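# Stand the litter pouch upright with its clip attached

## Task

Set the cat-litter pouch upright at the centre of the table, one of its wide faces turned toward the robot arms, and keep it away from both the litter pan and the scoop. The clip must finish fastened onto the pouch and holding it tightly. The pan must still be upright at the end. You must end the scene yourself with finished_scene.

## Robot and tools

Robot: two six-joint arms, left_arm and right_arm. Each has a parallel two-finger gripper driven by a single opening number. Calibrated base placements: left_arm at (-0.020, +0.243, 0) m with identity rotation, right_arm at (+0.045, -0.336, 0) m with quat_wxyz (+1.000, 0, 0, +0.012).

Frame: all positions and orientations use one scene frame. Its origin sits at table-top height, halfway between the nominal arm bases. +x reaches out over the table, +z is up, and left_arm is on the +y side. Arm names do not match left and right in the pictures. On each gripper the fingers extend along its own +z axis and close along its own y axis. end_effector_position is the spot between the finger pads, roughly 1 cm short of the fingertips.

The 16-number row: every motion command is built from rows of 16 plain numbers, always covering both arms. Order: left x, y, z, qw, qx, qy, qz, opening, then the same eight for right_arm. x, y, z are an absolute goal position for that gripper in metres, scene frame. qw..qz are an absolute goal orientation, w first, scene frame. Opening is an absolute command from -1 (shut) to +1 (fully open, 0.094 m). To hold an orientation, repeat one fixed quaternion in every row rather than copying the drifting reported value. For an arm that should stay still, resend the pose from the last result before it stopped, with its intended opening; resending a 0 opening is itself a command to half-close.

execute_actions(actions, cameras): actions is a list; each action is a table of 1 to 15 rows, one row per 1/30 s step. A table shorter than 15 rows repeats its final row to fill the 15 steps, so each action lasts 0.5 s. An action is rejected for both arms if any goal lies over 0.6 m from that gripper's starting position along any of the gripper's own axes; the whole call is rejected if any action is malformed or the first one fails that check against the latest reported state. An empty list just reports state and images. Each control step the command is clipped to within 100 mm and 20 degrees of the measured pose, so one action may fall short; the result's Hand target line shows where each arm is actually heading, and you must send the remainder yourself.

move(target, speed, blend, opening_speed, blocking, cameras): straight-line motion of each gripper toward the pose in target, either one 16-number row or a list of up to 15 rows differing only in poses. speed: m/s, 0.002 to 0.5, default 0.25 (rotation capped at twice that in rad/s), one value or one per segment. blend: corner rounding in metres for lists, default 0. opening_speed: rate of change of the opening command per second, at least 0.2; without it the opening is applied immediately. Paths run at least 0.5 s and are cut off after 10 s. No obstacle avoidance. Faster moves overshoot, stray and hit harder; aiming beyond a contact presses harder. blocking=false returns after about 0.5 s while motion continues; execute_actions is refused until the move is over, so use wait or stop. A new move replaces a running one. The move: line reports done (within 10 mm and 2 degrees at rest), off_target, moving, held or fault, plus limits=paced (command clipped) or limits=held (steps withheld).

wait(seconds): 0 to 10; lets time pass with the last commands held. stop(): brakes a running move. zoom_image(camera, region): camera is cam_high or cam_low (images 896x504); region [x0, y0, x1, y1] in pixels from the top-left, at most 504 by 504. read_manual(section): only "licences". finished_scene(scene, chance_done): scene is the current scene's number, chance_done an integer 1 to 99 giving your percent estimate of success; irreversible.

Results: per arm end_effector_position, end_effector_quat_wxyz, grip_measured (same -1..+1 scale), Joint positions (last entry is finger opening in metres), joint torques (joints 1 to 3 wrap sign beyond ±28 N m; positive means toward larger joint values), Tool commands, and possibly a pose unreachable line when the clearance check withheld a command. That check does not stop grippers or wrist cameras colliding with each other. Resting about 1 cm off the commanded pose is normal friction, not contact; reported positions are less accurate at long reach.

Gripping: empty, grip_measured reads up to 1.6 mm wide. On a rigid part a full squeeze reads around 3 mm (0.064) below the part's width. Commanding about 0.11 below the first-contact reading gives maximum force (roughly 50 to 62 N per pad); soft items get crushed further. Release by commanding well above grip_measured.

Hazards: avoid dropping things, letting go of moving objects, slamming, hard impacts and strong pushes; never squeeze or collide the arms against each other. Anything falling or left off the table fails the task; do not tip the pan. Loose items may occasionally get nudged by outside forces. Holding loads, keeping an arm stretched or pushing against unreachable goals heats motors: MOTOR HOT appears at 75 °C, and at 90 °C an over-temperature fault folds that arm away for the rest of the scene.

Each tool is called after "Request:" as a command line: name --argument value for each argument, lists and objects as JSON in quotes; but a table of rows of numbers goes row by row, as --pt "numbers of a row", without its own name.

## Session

Scene 1 is done. Now scene 2.

Request:
execute_actions --actions '[]'

Scene clock: 0.00 s.
left_arm: end_effector_position=(+0.1519, +0.5698, +0.2659) grip_measured=+1.000 end_effector_quat_wxyz=(+0.338, -0.338, +0.681, +0.554) | right_arm: end_effector_position=(+0.6353, -0.0179, +0.2438) grip_measured=+1.000 end_effector_quat_wxyz=(+0.546, -0.363, +0.743, -0.134)
Joint positions: left_arm=[0.766 1.104 0.682 0.213 -0.708 0.426 0.094] | right_arm=[0.557 2.307 2.156 -0.25 0.34 -0.554 0.094]
Joint velocities: left_arm=[-0.007 0.002 0.002 0.022 0.007 -0.037 0] | right_arm=[-0.002 -0.002 -0.007 -0.066 -0.007 -0.051 0]
Joint torques (N m): no reading
Motor temperatures (°C): left_arm=[29 30 33 29 28 30 28] | right_arm=[27 33 31 27 26 27 28]
Heat: left arm: 33 °C; right arm: 33 °C.
Hand target: left_arm +0.1513, +0.5695, +0.2713; +0.343, -0.341, +0.676, +0.555 | right_arm +0.6347, -0.0183, +0.2517; +0.552, -0.358, +0.742, -0.131
Tool commands: left_gripper/opening=+1.0 right_gripper/opening=+1.0

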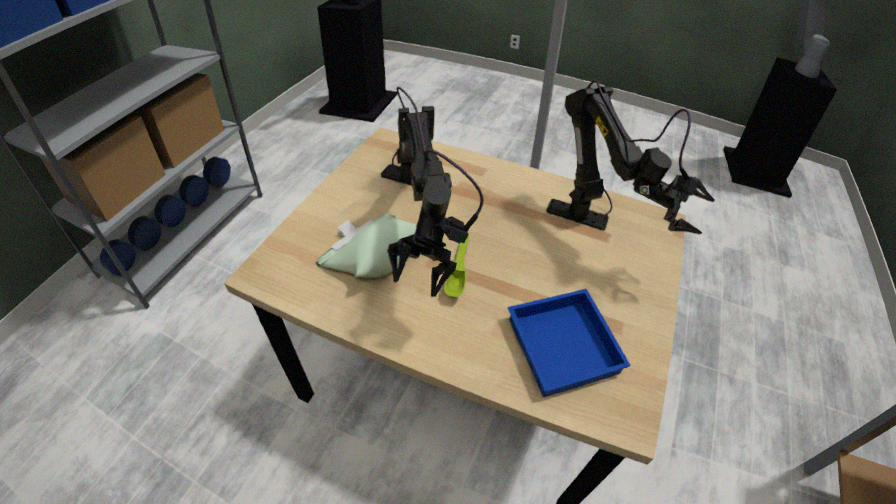

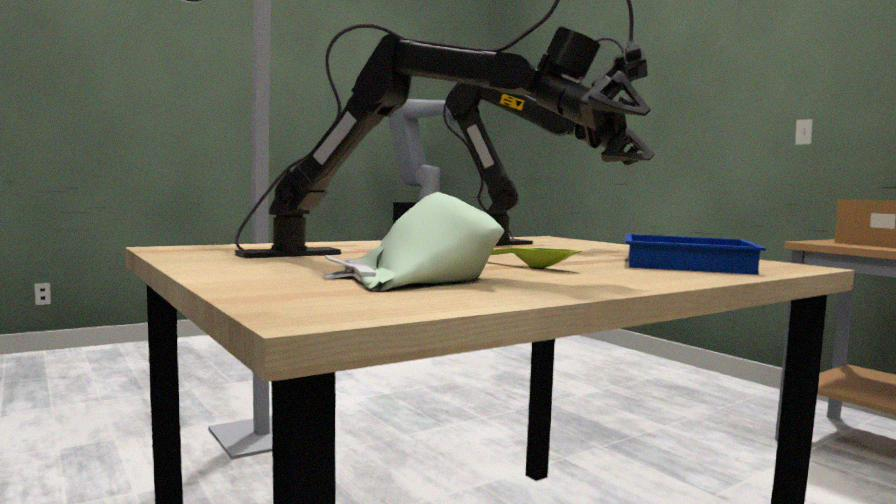

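Request:
zoom_image --camera "cam_high" --region '[290, 180, 480, 310]'

Request:
zoom_image --camera "cam_low" --region '[300, 170, 600, 310]'

Scaled by 2.653.

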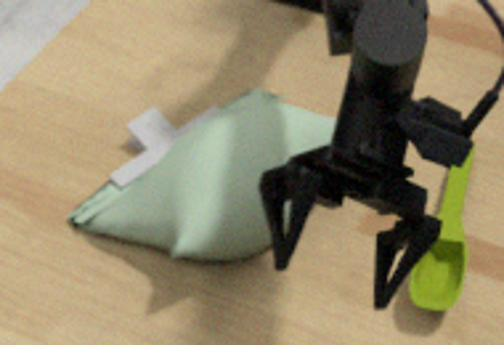

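Scaled by 1.680.

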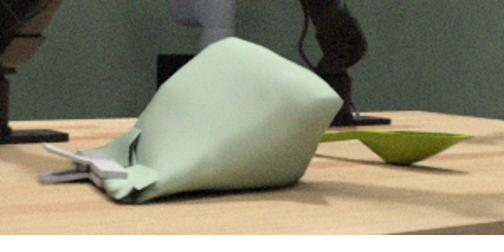

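Request:
move --target '[0.27, 0.06, 0.20, 0.0, -0.1466, 0.989, 0.0, 0.2, 0.42, -0.47, 0.20, 0.1762, 0.2932, 0.8055, 0.484, -0.2]' --speed 0.35

Request:
zoom_image --camera "cam_high" --region '[290, 180, 490, 320]'

Request:
zoom_image --camera "cam_low" --region '[300, 170, 600, 310]'

Scene clock: 14.07 s.
left_arm: end_effector_position=(+0.2561, +0.0610, +0.2002) grip_measured=+0.201 end_effector_quat_wxyz=(+0.017, -0.160, +0.987, -0.012) | right_arm: end_effector_position=(+0.4099, -0.4711, +0.1959) grip_measured=-0.198 end_effector_quat_wxyz=(+0.179, +0.307, +0.807, +0.473)
Joint positions: left_arm=[-0.588 1.794 1.845 -1.58 -0.005 -0.908 0.056] | right_arm=[-0.792 1.946 1.661 -1.362 -1.058 -0.086 0.038]
Joint velocities: left_arm=[-0.007 -0.012 0.007 -0.051 -0.037 -0.037 0] | right_arm=[0.002 0.002 -0.002 -0.007 -0.051 -0.066 -0.001]
Joint torques (N m): left_arm=[-0.43 -6.49 8.09 0.43 0.05 -0.07] | right_arm=[0.14 -7.68 8.14 -0.02 -0.83 -0.21]
Motor temperatures (°C): left_arm=[29 31 37 31 28 30 28] | right_arm=[27 43 34 31 26 27 28]
Heat: left arm: 37 °C; right arm: 43 °C.
Hand target: left_arm +0.2584, +0.0581, +0.2031; +0.019, -0.161, +0.987, -0.016 | right_arm +0.4154, -0.4724, +0.1998; +0.188, +0.297, +0.805, +0.479
Off the commanded pose: left_arm 0.014 m, 3 deg | right_arm 0.011 m, 2 deg.
joint sent to its limit (left arm) — joint 4 (wrist pitch), lower limit. The joint targets are off in position and orientation.
move: off_target (left_arm, right_arm)

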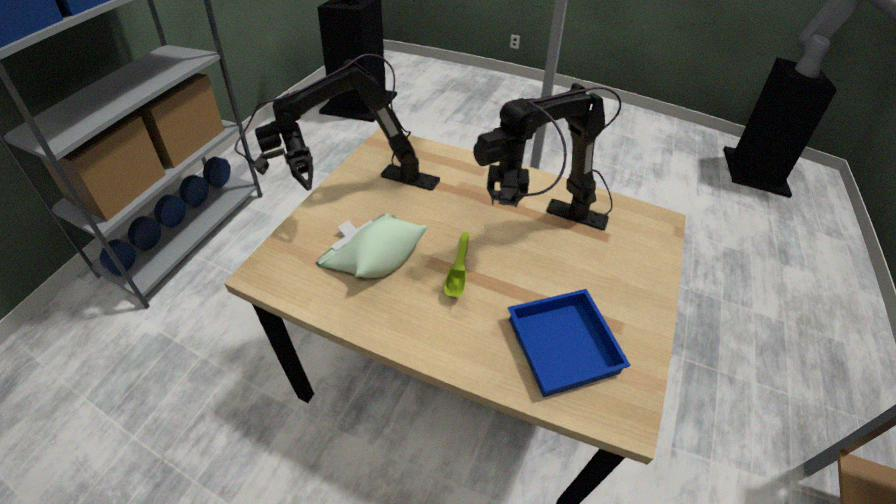

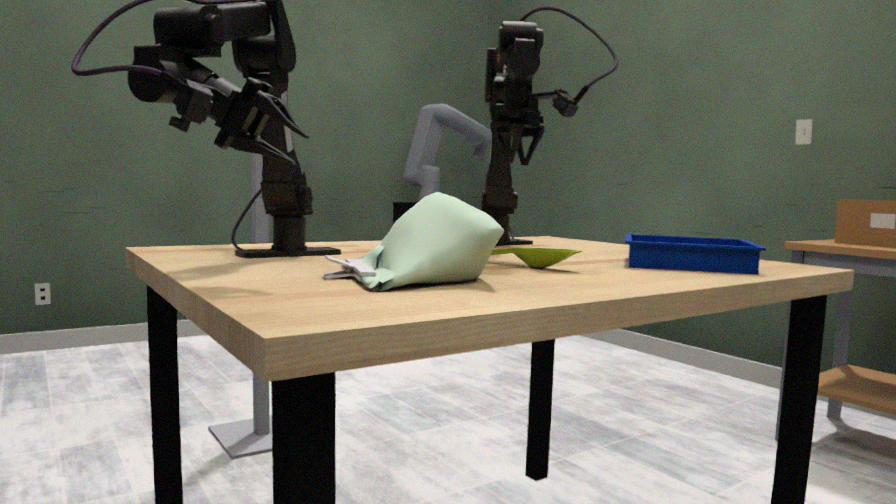

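Scaled by 2.520.

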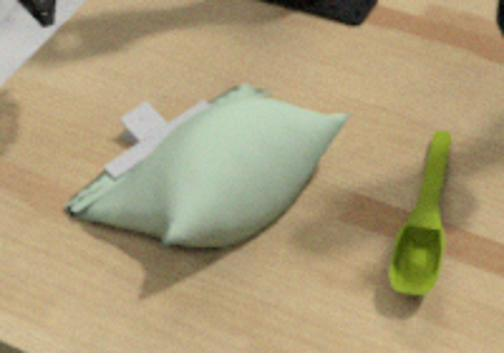

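Scaled by 1.680.

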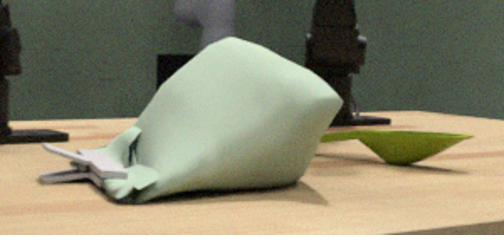

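Request:
zoom_image --camera "cam_low" --region '[220, 80, 340, 270]'

Request:
zoom_image --camera "cam_low" --region '[460, 80, 580, 270]'

Request:
zoom_image --camera "cam_low" --region '[310, 180, 430, 310]'

Request:
zoom_image --camera "cam_low" --region '[410, 180, 600, 310]'

Request:
zoom_image --camera "cam_high" --region '[300, 200, 440, 290]'

Request:
zoom_image --camera "cam_high" --region '[430, 220, 490, 310]'

Scaled by 2.653.

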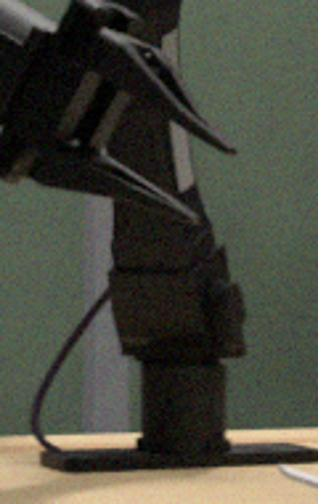

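Scaled by 2.653.

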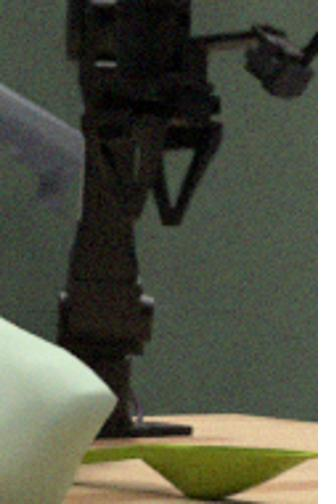

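Scaled by 3.877.

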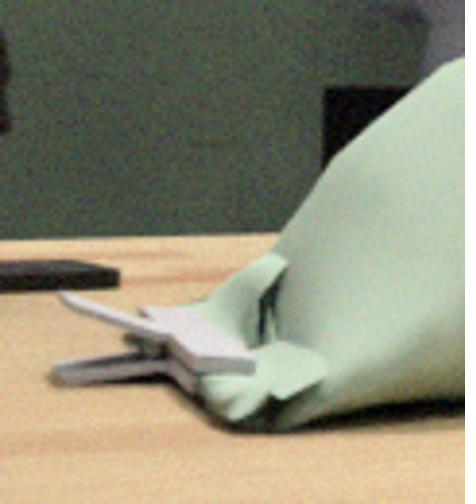

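Scaled by 2.653.

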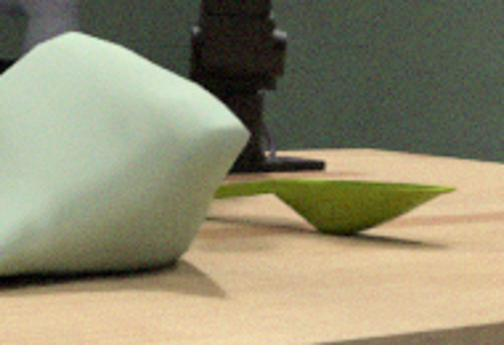

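Scaled by 3.600.

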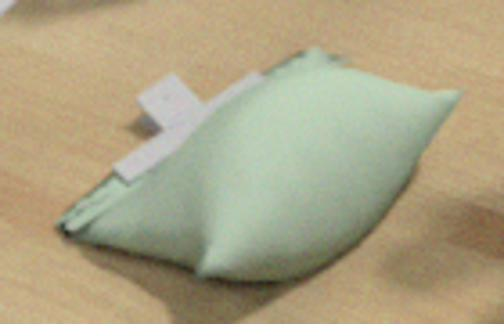

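Scaled by 5.600.

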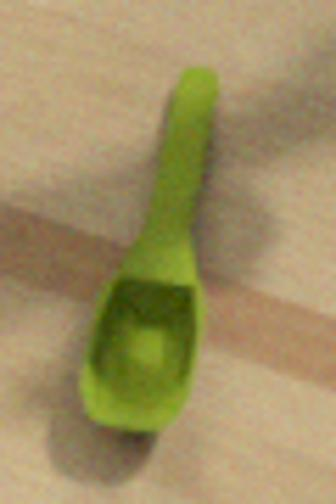

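Request:
zoom_image --camera "cam_high" --region '[470, 140, 560, 220]'

Request:
zoom_image --camera "cam_high" --region '[240, 100, 340, 200]'

Scaled by 5.600.

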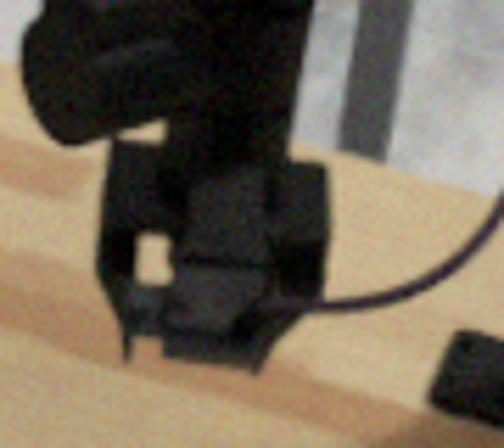

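Scaled by 5.040.

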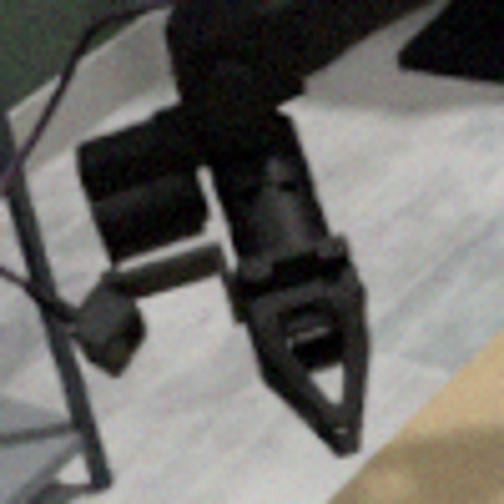

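Request:
zoom_image --camera "cam_high" --region '[370, 140, 460, 210]'

Request:
zoom_image --camera "cam_high" --region '[530, 170, 630, 250]'

Scaled by 5.600.

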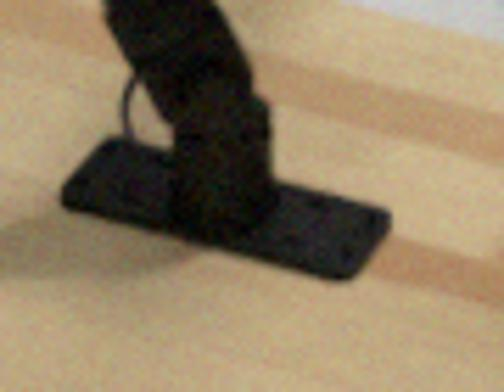

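Scaled by 5.040.

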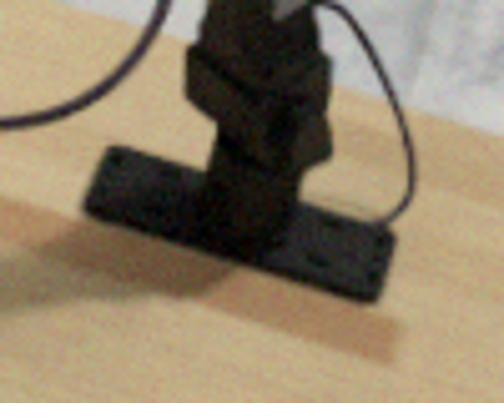

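Request:
move --target '[0.31, -0.028, 0.10, 0.0, -0.1357, 0.9908, 0.0, 0.2, 0.49, -0.24, 0.25, 0.2556, 0.1511, 0.954, -0.0405, -0.9]' --speed 0.35

Request:
zoom_image --camera "cam_high" --region '[380, 150, 540, 310]'

Scene clock: 29.23 s.
left_arm: end_effector_position=(+0.3033, -0.0205, +0.0998) grip_measured=+0.201 end_effector_quat_wxyz=(-0.006, -0.136, +0.991, +0.009) | right_arm: end_effector_position=(+0.4890, -0.2319, +0.2473) grip_measured=-0.898 end_effector_quat_wxyz=(+0.247, +0.143, +0.958, -0.024)
Joint positions: left_arm=[-0.687 2.174 1.983 -1.399 -0.003 -0.959 0.056] | right_arm=[0.306 1.974 2.167 -1.332 0.265 0.568 0.005]
Joint velocities: left_arm=[0.002 -0.017 0.007 -0.007 -0.022 -0.125 0] | right_arm=[-0.012 -0.012 0.007 0.051 0.095 -0.007 -0.001]
Joint torques (N m): left_arm=[-0.36 -9.18 8.2 0.47 -0.02 -0.09] | right_arm=[-0.44 -8.17 8.38 0.8 0.31 0.12]
Motor temperatures (°C): left_arm=[29 33 37 31 28 30 28] | right_arm=[27 42 35 29 27 27 28]
Heat: left arm: 37 °C; right arm: 42 °C.
Hand target: left_arm +0.3082, -0.0271, +0.0991; +0.000, -0.136, +0.991, +0.002 | right_arm +0.4928, -0.2354, +0.2481; +0.250, +0.149, +0.956, -0.032
Off the commanded pose: left_arm 0.010 m, 1 deg | right_arm 0.009 m, 2 deg.
move: done

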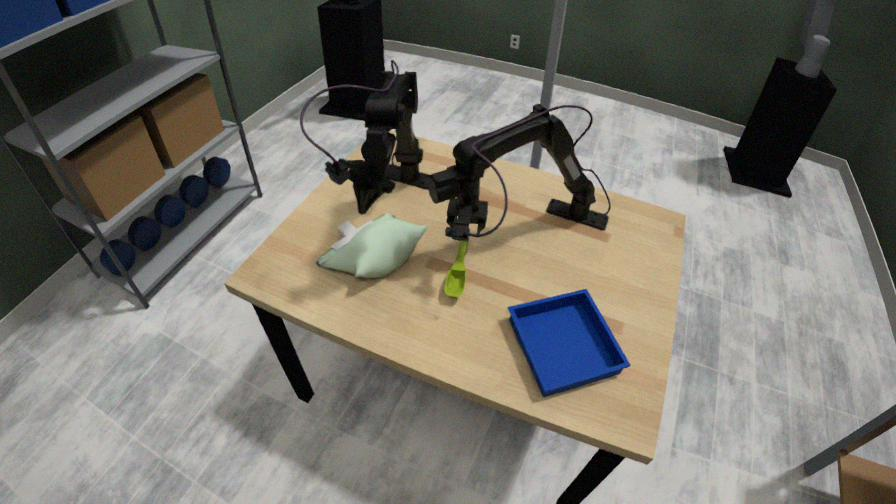

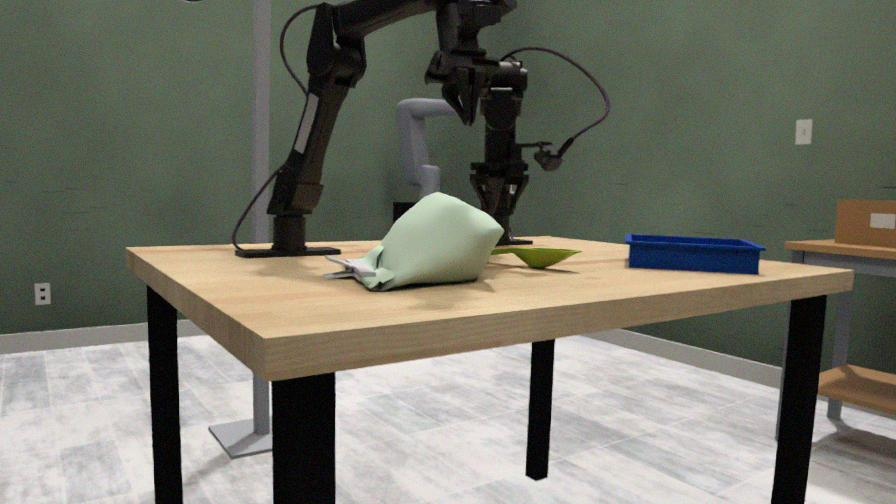

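Scaled by 3.150.

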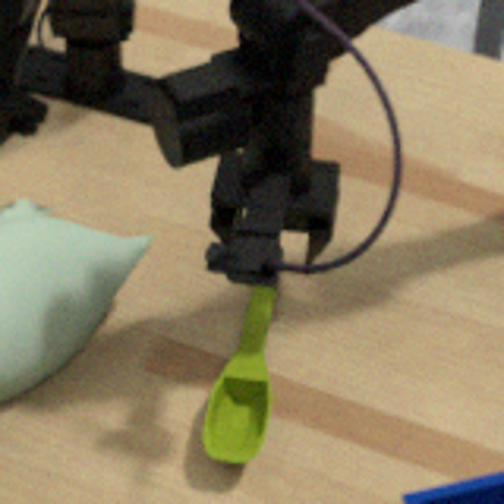

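Request:
move --target '[0.314, -0.034, 0.022, 0.0, -0.1357, 0.9908, 0.0, 0.1, 0.49, -0.24, 0.25, 0.2556, 0.1511, 0.954, -0.0405, -0.9]' --speed 0.1

Request:
zoom_image --camera "cam_high" --region '[380, 150, 540, 310]'

Request:
zoom_image --camera "cam_low" --region '[430, 150, 630, 290]'

Scene clock: 31.00 s.
left_arm: end_effector_position=(+0.3156, -0.0313, +0.0305) grip_measured=+0.101 end_effector_quat_wxyz=(+0.004, -0.137, +0.991, -0.004) | right_arm: end_effector_position=(+0.4897, -0.2354, +0.2482) grip_measured=-0.898 end_effector_quat_wxyz=(+0.251, +0.145, +0.956, -0.033)
Joint positions: left_arm=[-0.687 2.235 1.805 -1.13 -0.001 -0.961 0.052] | right_arm=[0.306 1.974 2.167 -1.332 0.286 0.569 0.005]
Joint velocities: left_arm=[0.022 0.022 -0.002 -0.022 -0.037 0.022 -0.001] | right_arm=[-0.002 -0.007 -0.012 -0.051 -0.022 0.007 0.001]
Joint torques (N m): left_arm=[-0.54 -9.83 5.52 0.51 0 -0.03] | right_arm=[-0.24 -9.94 5.64 0.95 0.33 -0.02]
Motor temperatures (°C): left_arm=[29 34 37 31 28 30 28] | right_arm=[27 42 35 29 27 27 28]
Heat: left arm: 37 °C; right arm: 42 °C.
Hand target: left_arm +0.3132, -0.0334, +0.0220; +0.000, -0.136, +0.991, +0.000 | right_arm +0.4899, -0.2400, +0.2499; +0.256, +0.151, +0.954, -0.040
Off the commanded pose: left_arm 0.009 m, 1 deg | right_arm 0.005 m, 1 deg.
move: done

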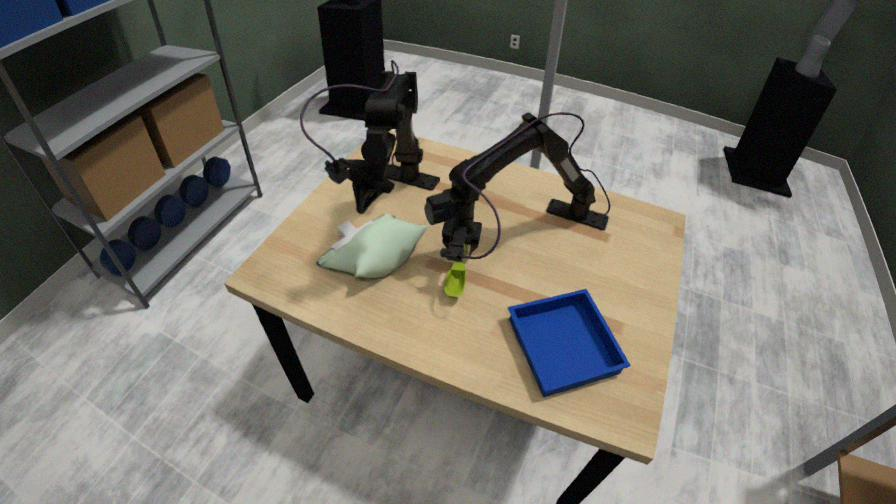

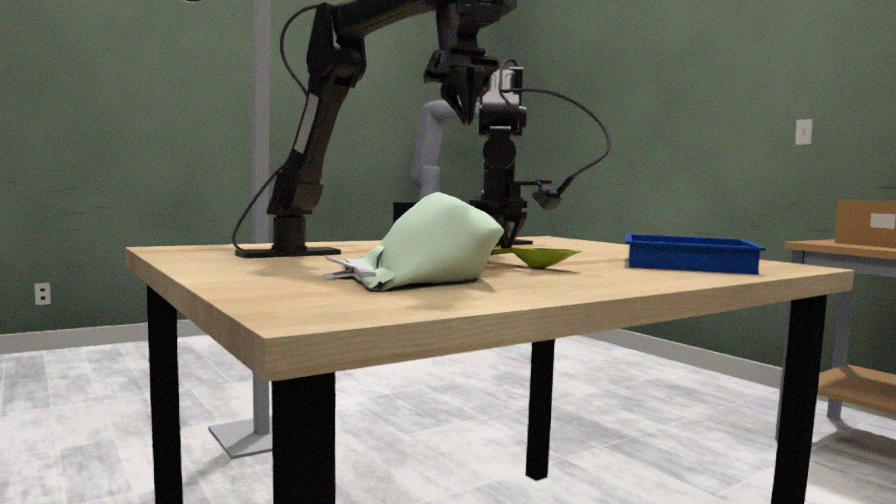

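Scaled by 3.150.

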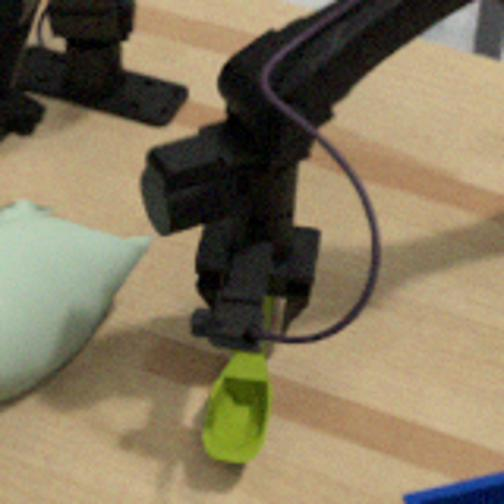

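Scaled by 2.520.

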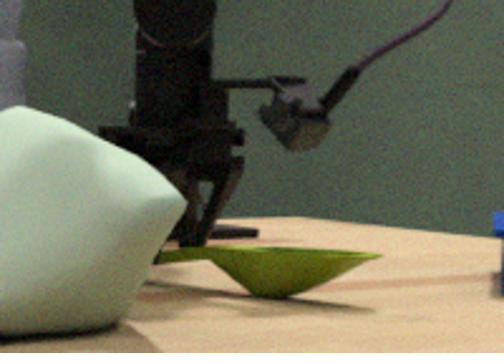

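Request:
move --target '[0.312, -0.034, 0.011, 0.0, -0.1357, 0.9908, 0.0, 0.1, 0.49, -0.24, 0.25, 0.2556, 0.1511, 0.954, -0.0405, -0.9]' --speed 0.05

Request:
zoom_image --camera "cam_low" --region '[430, 150, 630, 290]'

Scene clock: 32.10 s.
left_arm: end_effector_position=(+0.3152, -0.0331, +0.0233) grip_measured=+0.101 end_effector_quat_wxyz=(+0.007, -0.136, +0.991, -0.007) | right_arm: end_effector_position=(+0.4897, -0.2354, +0.2482) grip_measured=-0.898 end_effector_quat_wxyz=(+0.251, +0.145, +0.956, -0.033)
Joint positions: left_arm=[-0.691 2.235 1.775 -1.091 -0.001 -0.965 0.052] | right_arm=[0.306 1.974 2.167 -1.332 0.286 0.569 0.005]
Joint velocities: left_arm=[-0.002 -0.002 -0.012 0.066 -0.037 0.007 0] | right_arm=[-0.012 -0.007 -0.012 -0.007 0.022 -0.007 -0.001]
Joint torques (N m): left_arm=[-0.44 -9.4 5.38 0.62 -0.04 -0.07] | right_arm=[-0.42 -9.74 5.83 0.89 0.31 0.09]
Motor temperatures (°C): left_arm=[29 34 37 31 28 30 28] | right_arm=[27 43 35 29 27 27 28]
Heat: left arm: 37 °C; right arm: 43 °C.
Hand target: left_arm +0.3115, -0.0335, +0.0113; +0.000, -0.136, +0.991, +0.000 | right_arm +0.4899, -0.2400, +0.2500; +0.256, +0.151, +0.954, -0.040
Off the commanded pose: left_arm 0.013 m, 1 deg | right_arm 0.005 m, 1 deg.
move: off_target (left_arm)

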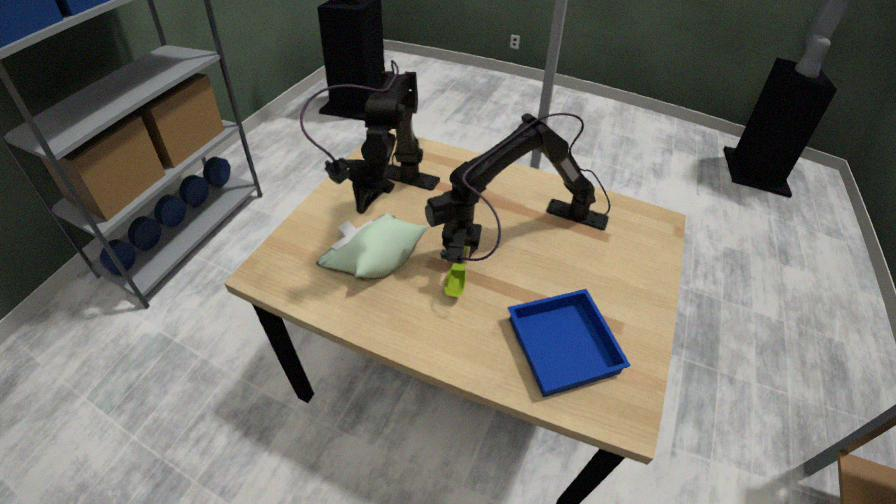

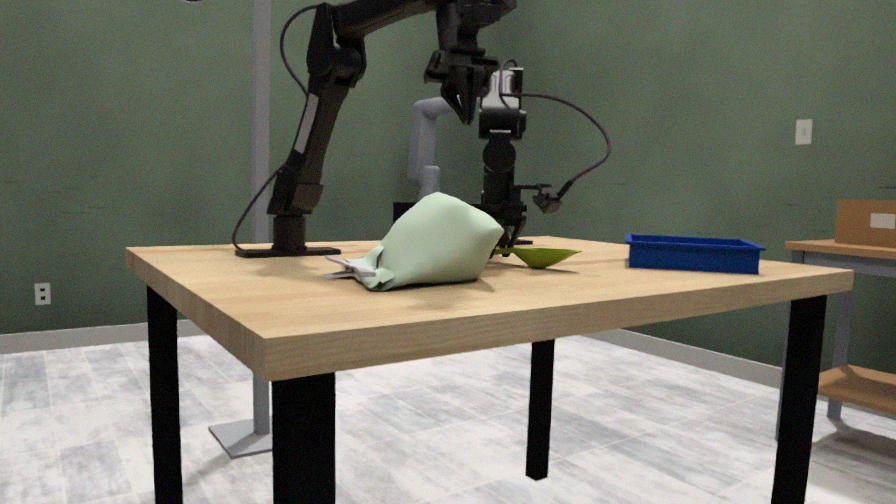

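Scaled by 2.520.

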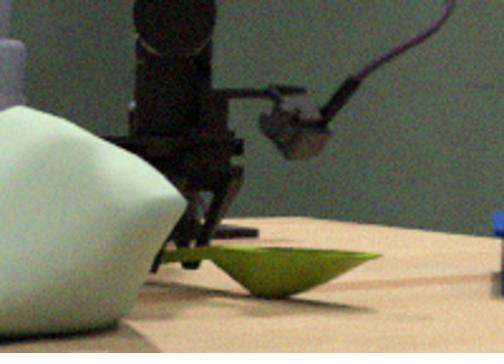

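Request:
move --target '[0.312, -0.034, 0.013, 0.0, -0.1357, 0.9908, 0.0, -0.75, 0.49, -0.24, 0.25, 0.2556, 0.1511, 0.954, -0.0405, -0.9]' --speed 0.05 --opening_speed 1.0 --cameras '["cam_high"]'

Scene clock: 33.27 s.
left_arm: end_effector_position=(+0.3151, -0.0332, +0.0233) grip_measured=-0.570 end_effector_quat_wxyz=(+0.007, -0.137, +0.991, -0.008) | right_arm: end_effector_position=(+0.4897, -0.2355, +0.2482) grip_measured=-0.898 end_effector_quat_wxyz=(+0.251, +0.145, +0.956, -0.033)
Joint positions: left_arm=[-0.691 2.235 1.775 -1.091 0 -0.966 0.02] | right_arm=[0.306 1.974 2.167 -1.332 0.286 0.569 0.005]
Joint velocities: left_arm=[-0.002 -0.017 -0.002 -0.022 -0.022 -0.037 -0.001] | right_arm=[-0.002 0.012 0.002 0.11 0.037 -0.007 0]
Joint torques (N m): left_arm=[-0.42 -9.55 5.68 0.51 -0.02 -0.05] | right_arm=[-0.44 -9.69 5.56 0.89 0.29 0.03]
Motor temperatures (°C): left_arm=[29 34 37 30 28 30 28] | right_arm=[27 43 35 29 27 27 28]
Heat: left arm: 37 °C; right arm: 43 °C.
Hand target: left_arm +0.3118, -0.0337, +0.0133; +0.000, -0.136, +0.991, +0.000 | right_arm +0.4899, -0.2400, +0.2500; +0.256, +0.151, +0.954, -0.041
Off the commanded pose: left_arm 0.011 m, 1 deg | right_arm 0.005 m, 1 deg.
move: off_target (left_arm)
Images, in order (width x height): cam_high 896x504.

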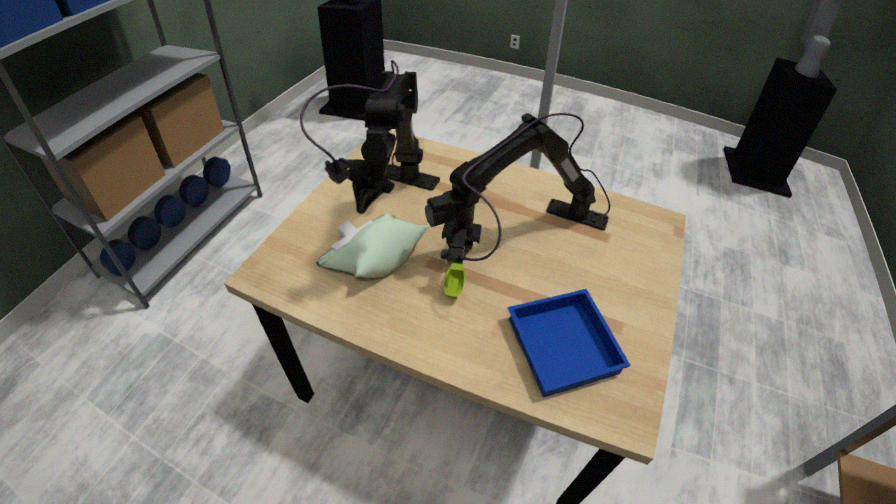

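Request:
move --pt "0.312 -0.034 0.10 0.0 -0.1357 0.9908 0.0 -0.75 0.49 -0.24 0.25 0.2556 0.1511 0.954 -0.0405 -1.0" --pt "0.25 0.13 0.13 0.0 -0.3827 0.9239 0.0 -0.75 0.53 -0.15 0.22 0.2556 0.1511 0.954 -0.0405 -1.0" --pt "0.18 0.32 0.10 0.0 -0.6088 0.7934 0.0 -0.75 0.545 -0.085 0.13 0.2556 0.1511 0.954 -0.0405 -1.0" --speed '[0.12, 0.25, 0.25]' --blend 0.03

Request:
zoom_image --camera "cam_high" --region '[340, 150, 640, 310]'

Request:
zoom_image --camera "cam_low" --region '[400, 100, 680, 290]'

Scene clock: 37.53 s.
left_arm: end_effector_position=(+0.1846, +0.3148, +0.1010) grip_measured=-0.570 end_effector_quat_wxyz=(-0.016, -0.610, +0.792, -0.012) | right_arm: end_effector_position=(+0.5425, -0.0870, +0.1354) grip_measured=-0.992 end_effector_quat_wxyz=(+0.248, +0.150, +0.957, -0.032)
Joint positions: left_arm=[0.362 1.389 1.034 -1.24 0.032 -0.951 0.02] | right_arm=[0.556 2.533 2.65 -1.343 0.377 0.825 0]
Joint velocities: left_arm=[-0.002 -0.012 0.017 -0.007 0.022 -0.022 -0.001] | right_arm=[-0.002 -0.002 0.007 0.022 0.022 0.022 0.001]
Joint torques (N m): left_arm=[0.16 -5.39 5.37 0.55 -0.04 0.07] | right_arm=[0.42 -11.92 6.61 0.83 0.4 0.08]
Motor temperatures (°C): left_arm=[29 35 37 30 28 30 28] | right_arm=[27 43 35 29 27 27 28]
Heat: left arm: 37 °C; right arm: 43 °C.
Hand target: left_arm +0.1855, +0.3158, +0.1026; -0.004, -0.609, +0.793, -0.015 | right_arm +0.5458, -0.0857, +0.1287; +0.253, +0.152, +0.955, -0.040
Off the commanded pose: left_arm 0.007 m, 2 deg | right_arm 0.006 m, 1 deg.
move: done

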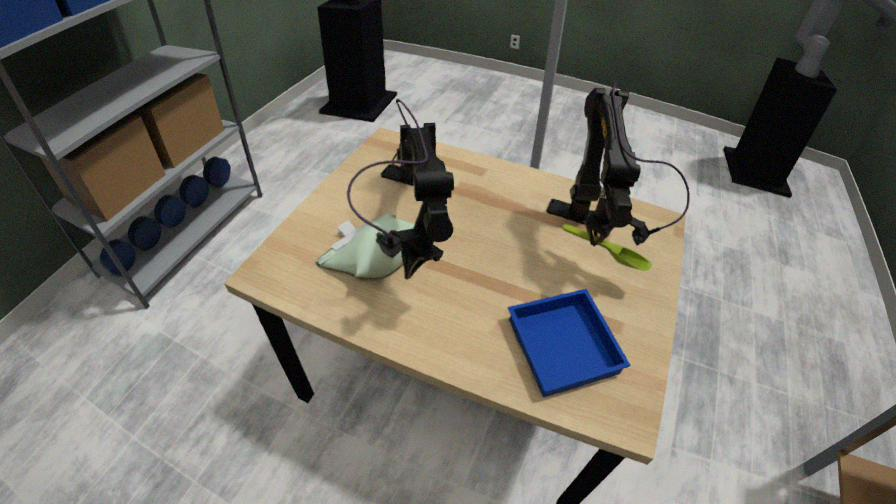

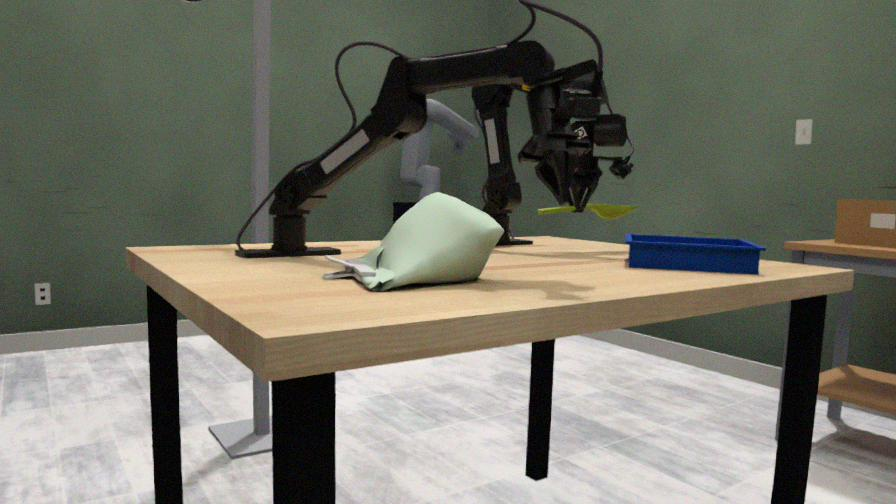

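Scaled by 1.680.

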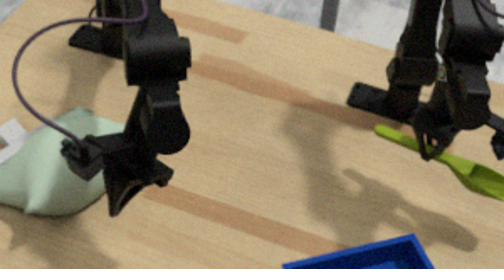

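Scaled by 1.800.

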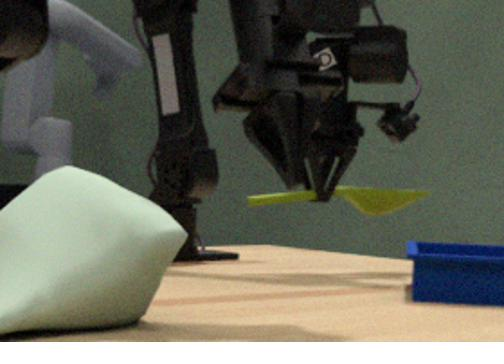

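Request:
move --target '[0.18, 0.32, 0.0235, 0.0, -0.6088, 0.7934, 0.0, -0.75, 0.54, -0.10, 0.055, 0.2556, 0.1511, 0.954, -0.0405, -1.0]' --speed 0.08

Request:
zoom_image --camera "cam_high" --region '[290, 190, 490, 310]'

Request:
zoom_image --camera "cam_low" --region '[400, 100, 680, 290]'

Scene clock: 40.03 s.
left_arm: end_effector_position=(+0.1802, +0.3161, +0.0265) grip_measured=-0.570 end_effector_quat_wxyz=(-0.002, -0.609, +0.793, -0.008) | right_arm: end_effector_position=(+0.5352, -0.0923, +0.0380) grip_measured=-0.992 end_effector_quat_wxyz=(+0.238, +0.145, +0.959, -0.043)
Joint positions: left_arm=[0.362 1.434 0.763 -0.9 0.016 -0.948 0.02] | right_arm=[0.556 2.429 2.073 -0.899 0.38 0.818 0]
Joint velocities: left_arm=[-0.017 -0.002 0.017 -0.037 -0.007 -0.022 0] | right_arm=[0.002 -0.007 -0.012 -0.066 -0.022 -0.037 0]
Joint torques (N m): left_arm=[0.27 -3.32 5.09 0.58 -0.16 0.07] | right_arm=[-1.05 -16.47 5.01 0.77 0.37 -0.09]
Motor temperatures (°C): left_arm=[29 34 37 30 28 30 29] | right_arm=[27 45 35 30 27 27 28]
Heat: left arm: 37 °C; right arm: 45 °C.
Hand target: left_arm +0.1791, +0.3196, +0.0235; +0.000, -0.609, +0.793, +0.000 | right_arm +0.5402, -0.0995, +0.0549; +0.255, +0.151, +0.954, -0.041
Off the commanded pose: left_arm 0.005 m, 1 deg | right_arm 0.019 m, 2 deg.
move: off_target (right_arm)

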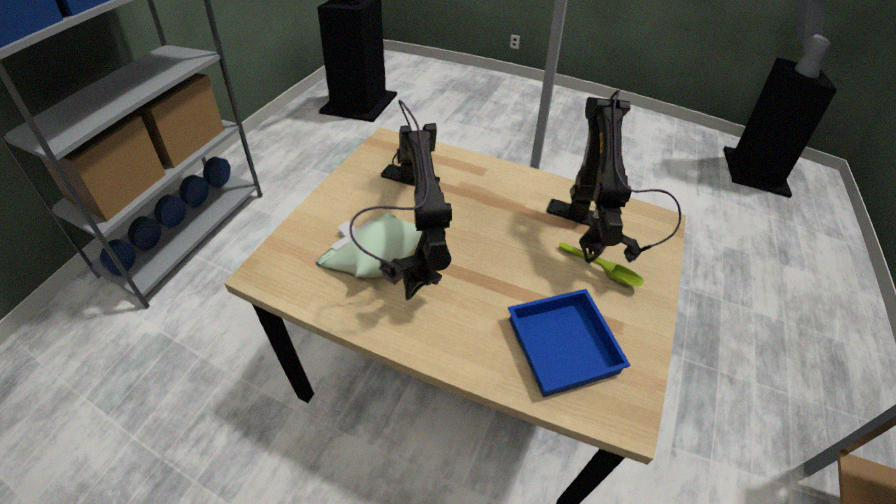

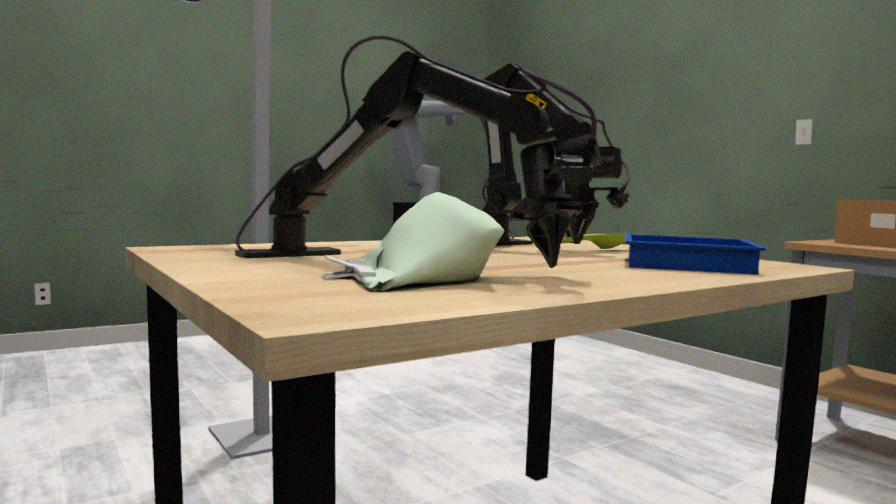

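Scaled by 2.520.

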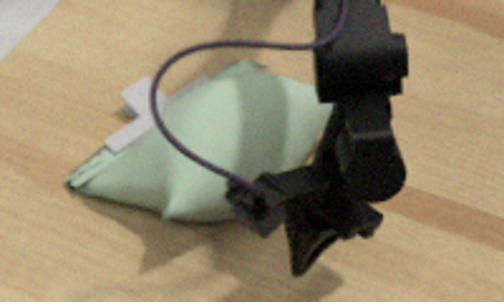

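Scaled by 1.800.

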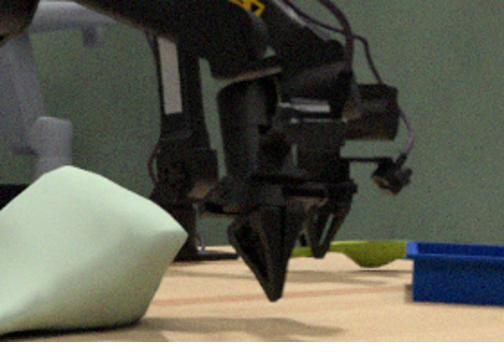

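Request:
execute_actions --actions '[]'

Scene clock: 40.83 s.
left_arm: end_effector_position=(+0.1803, +0.3162, +0.0265) grip_measured=-0.570 end_effector_quat_wxyz=(-0.002, -0.609, +0.793, -0.008) | right_arm: end_effector_position=(+0.5353, -0.0922, +0.0380) grip_measured=-0.992 end_effector_quat_wxyz=(+0.239, +0.145, +0.959, -0.043)
Joint positions: left_arm=[0.362 1.434 0.763 -0.9 0.016 -0.948 0.02] | right_arm=[0.556 2.429 2.073 -0.898 0.38 0.818 0]
Joint velocities: left_arm=[-0.012 -0.002 0.022 -0.022 -0.007 -0.081 0] | right_arm=[0.012 -0.002 -0.012 -0.022 0.037 0.037 -0.001]
Joint torques (N m): left_arm=[0.42 -3.32 5 0.59 -0.21 0.04] | right_arm=[-1.18 -16.28 4.93 0.8 0.41 -0.15]
Motor temperatures (°C): left_arm=[29 34 37 30 28 30 29] | right_arm=[27 45 35 30 27 27 28]
Heat: left arm: 37 °C; right arm: 45 °C.
Hand target: left_arm +0.1791, +0.3196, +0.0235; +0.000, -0.609, +0.794, +0.000 | right_arm +0.5403, -0.0995, +0.0549; +0.255, +0.151, +0.954, -0.041
Tool commands: left_gripper/opening=-0.75 right_gripper/opening=-1.0
Off the commanded pose: left_arm 0.005 m, 1 deg | right_arm 0.019 m, 2 deg.

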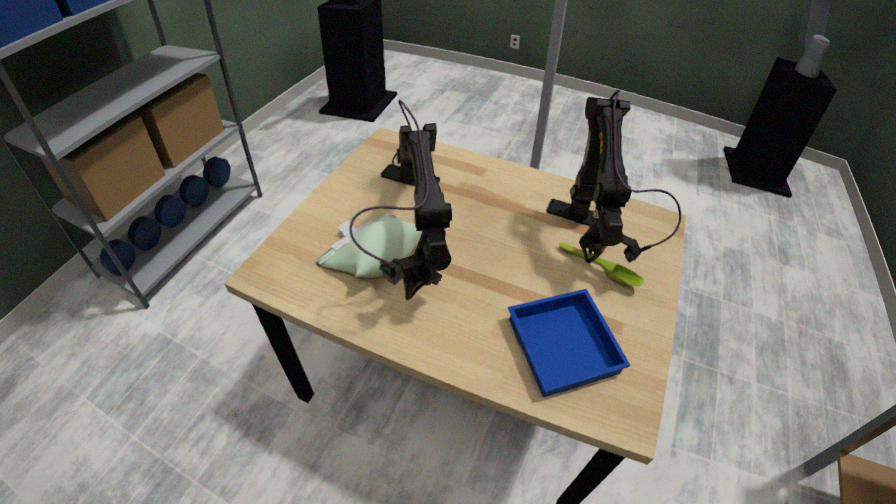

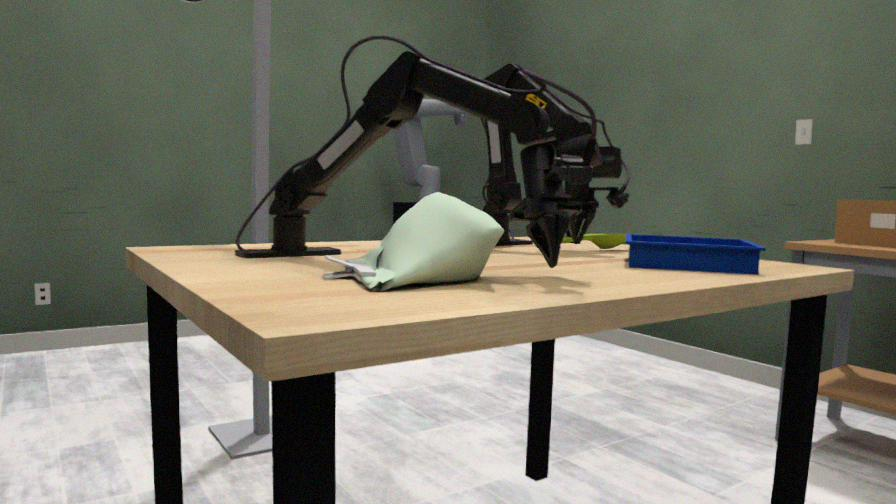

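Request:
move --target '[0.18, 0.318, 0.0195, 0, -0.6088, 0.7934, 0, -0.75, 0.54, -0.10, 0.055, 0.2556, 0.1511, 0.954, -0.0405, -1]' --speed 0.02 --cameras '["cam_high"]'

Request:
move --target '[0.18, 0.318, 0.0195, 0, -0.6088, 0.7934, 0, -0.25, 0.54, -0.10, 0.055, 0.2556, 0.1511, 0.954, -0.0405, -1]' --speed 0.02 --opening_speed 0.5 --cameras '["cam_high"]'

Scene clock: 41.83 s.
left_arm: end_effector_position=(+0.1810, +0.3165, +0.0231) grip_measured=-0.570 end_effector_quat_wxyz=(-0.001, -0.609, +0.793, -0.008) | right_arm: end_effector_position=(+0.5359, -0.0921, +0.0382) grip_measured=-0.992 end_effector_quat_wxyz=(+0.239, +0.145, +0.959, -0.042)
Joint positions: left_arm=[0.362 1.442 0.755 -0.882 0.016 -0.948 0.02] | right_arm=[0.556 2.429 2.073 -0.895 0.38 0.817 0]
Joint velocities: left_arm=[-0.007 0.002 -0.017 0.022 0.037 -0.022 0] | right_arm=[-0.002 0.007 -0.007 0.007 0.081 0.007 0.001]
Joint torques (N m): left_arm=[-0.47 -3.21 5.11 0.57 -0.2 -0.06] | right_arm=[-1.24 -16.7 4.75 0.83 0.35 -0.09]
Motor temperatures (°C): left_arm=[29 33 36 30 28 30 29] | right_arm=[27 45 35 30 27 27 28]
Heat: left arm: 36 °C; right arm: 45 °C.
Hand target: left_arm +0.1800, +0.3180, +0.0196; +0.000, -0.609, +0.793, +0.000 | right_arm +0.5399, -0.1000, +0.0548; +0.255, +0.151, +0.954, -0.041
Off the commanded pose: left_arm 0.004 m, 1 deg | right_arm 0.019 m, 2 deg.
move: off_target (right_arm)
Images, in order (width x height): cam_high 896x504.

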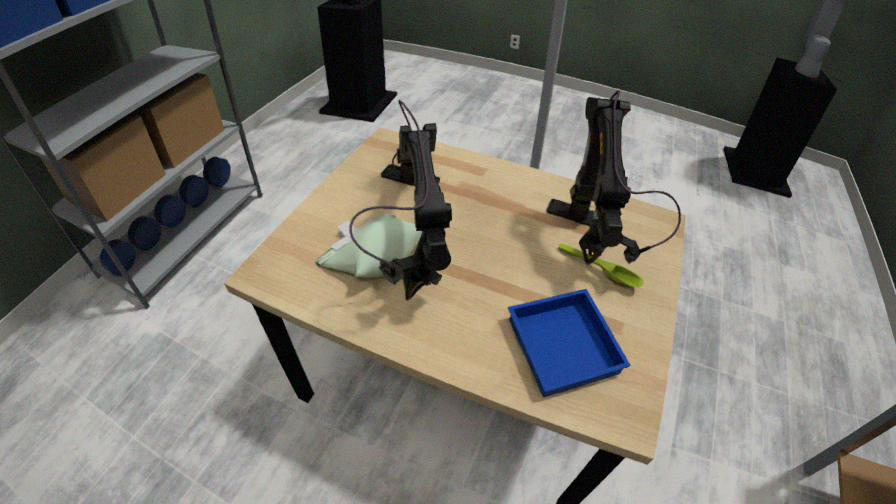

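Scene clock: 43.03 s.
left_arm: end_effector_position=(+0.1812, +0.3171, +0.0231) grip_measured=-0.251 end_effector_quat_wxyz=(+0.000, -0.609, +0.793, -0.007) | right_arm: end_effector_position=(+0.5360, -0.0923, +0.0382) grip_measured=-0.992 end_effector_quat_wxyz=(+0.239, +0.145, +0.959, -0.042)
Joint positions: left_arm=[0.362 1.442 0.755 -0.88 0.013 -0.948 0.035] | right_arm=[0.555 2.429 2.073 -0.895 0.38 0.817 0]
Joint velocities: left_arm=[0.002 0.012 -0.017 0.007 -0.007 -0.051 0] | right_arm=[0.012 -0.017 0.012 0.037 -0.037 0.007 0.001]
Joint torques (N m): left_arm=[-0.38 -3.32 5.15 0.54 -0.14 -0.02] | right_arm=[-0.92 -16.46 4.72 0.81 0.4 -0.06]
Motor temperatures (°C): left_arm=[29 33 36 30 28 30 29] | right_arm=[27 46 35 30 27 27 28]
Heat: left arm: 36 °C; right arm: 46 °C.
Hand target: left_arm +0.1798, +0.3180, +0.0196; +0.000, -0.609, +0.793, +0.000 | right_arm +0.5399, -0.1002, +0.0548; +0.255, +0.151, +0.954, -0.041
Off the commanded pose: left_arm 0.004 m, 1 deg | right_arm 0.019 m, 2 deg.
move: off_target (right_arm)
Images, in order (width x height): cam_high 896x504.

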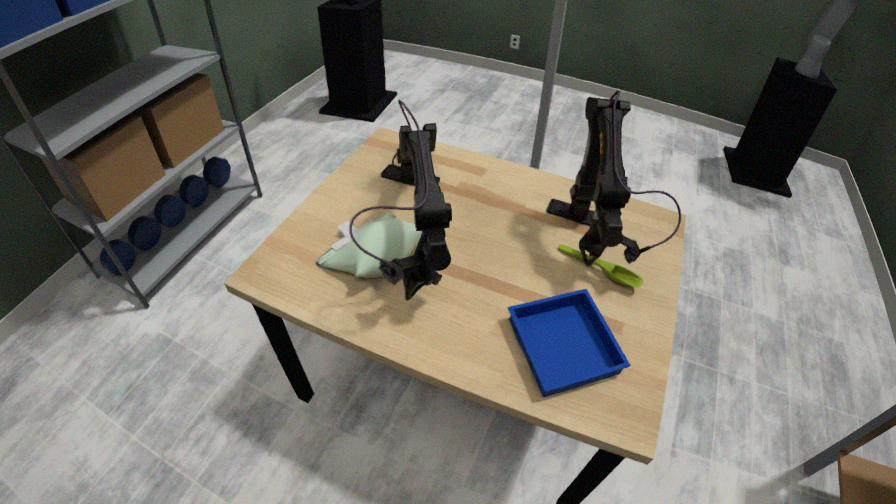

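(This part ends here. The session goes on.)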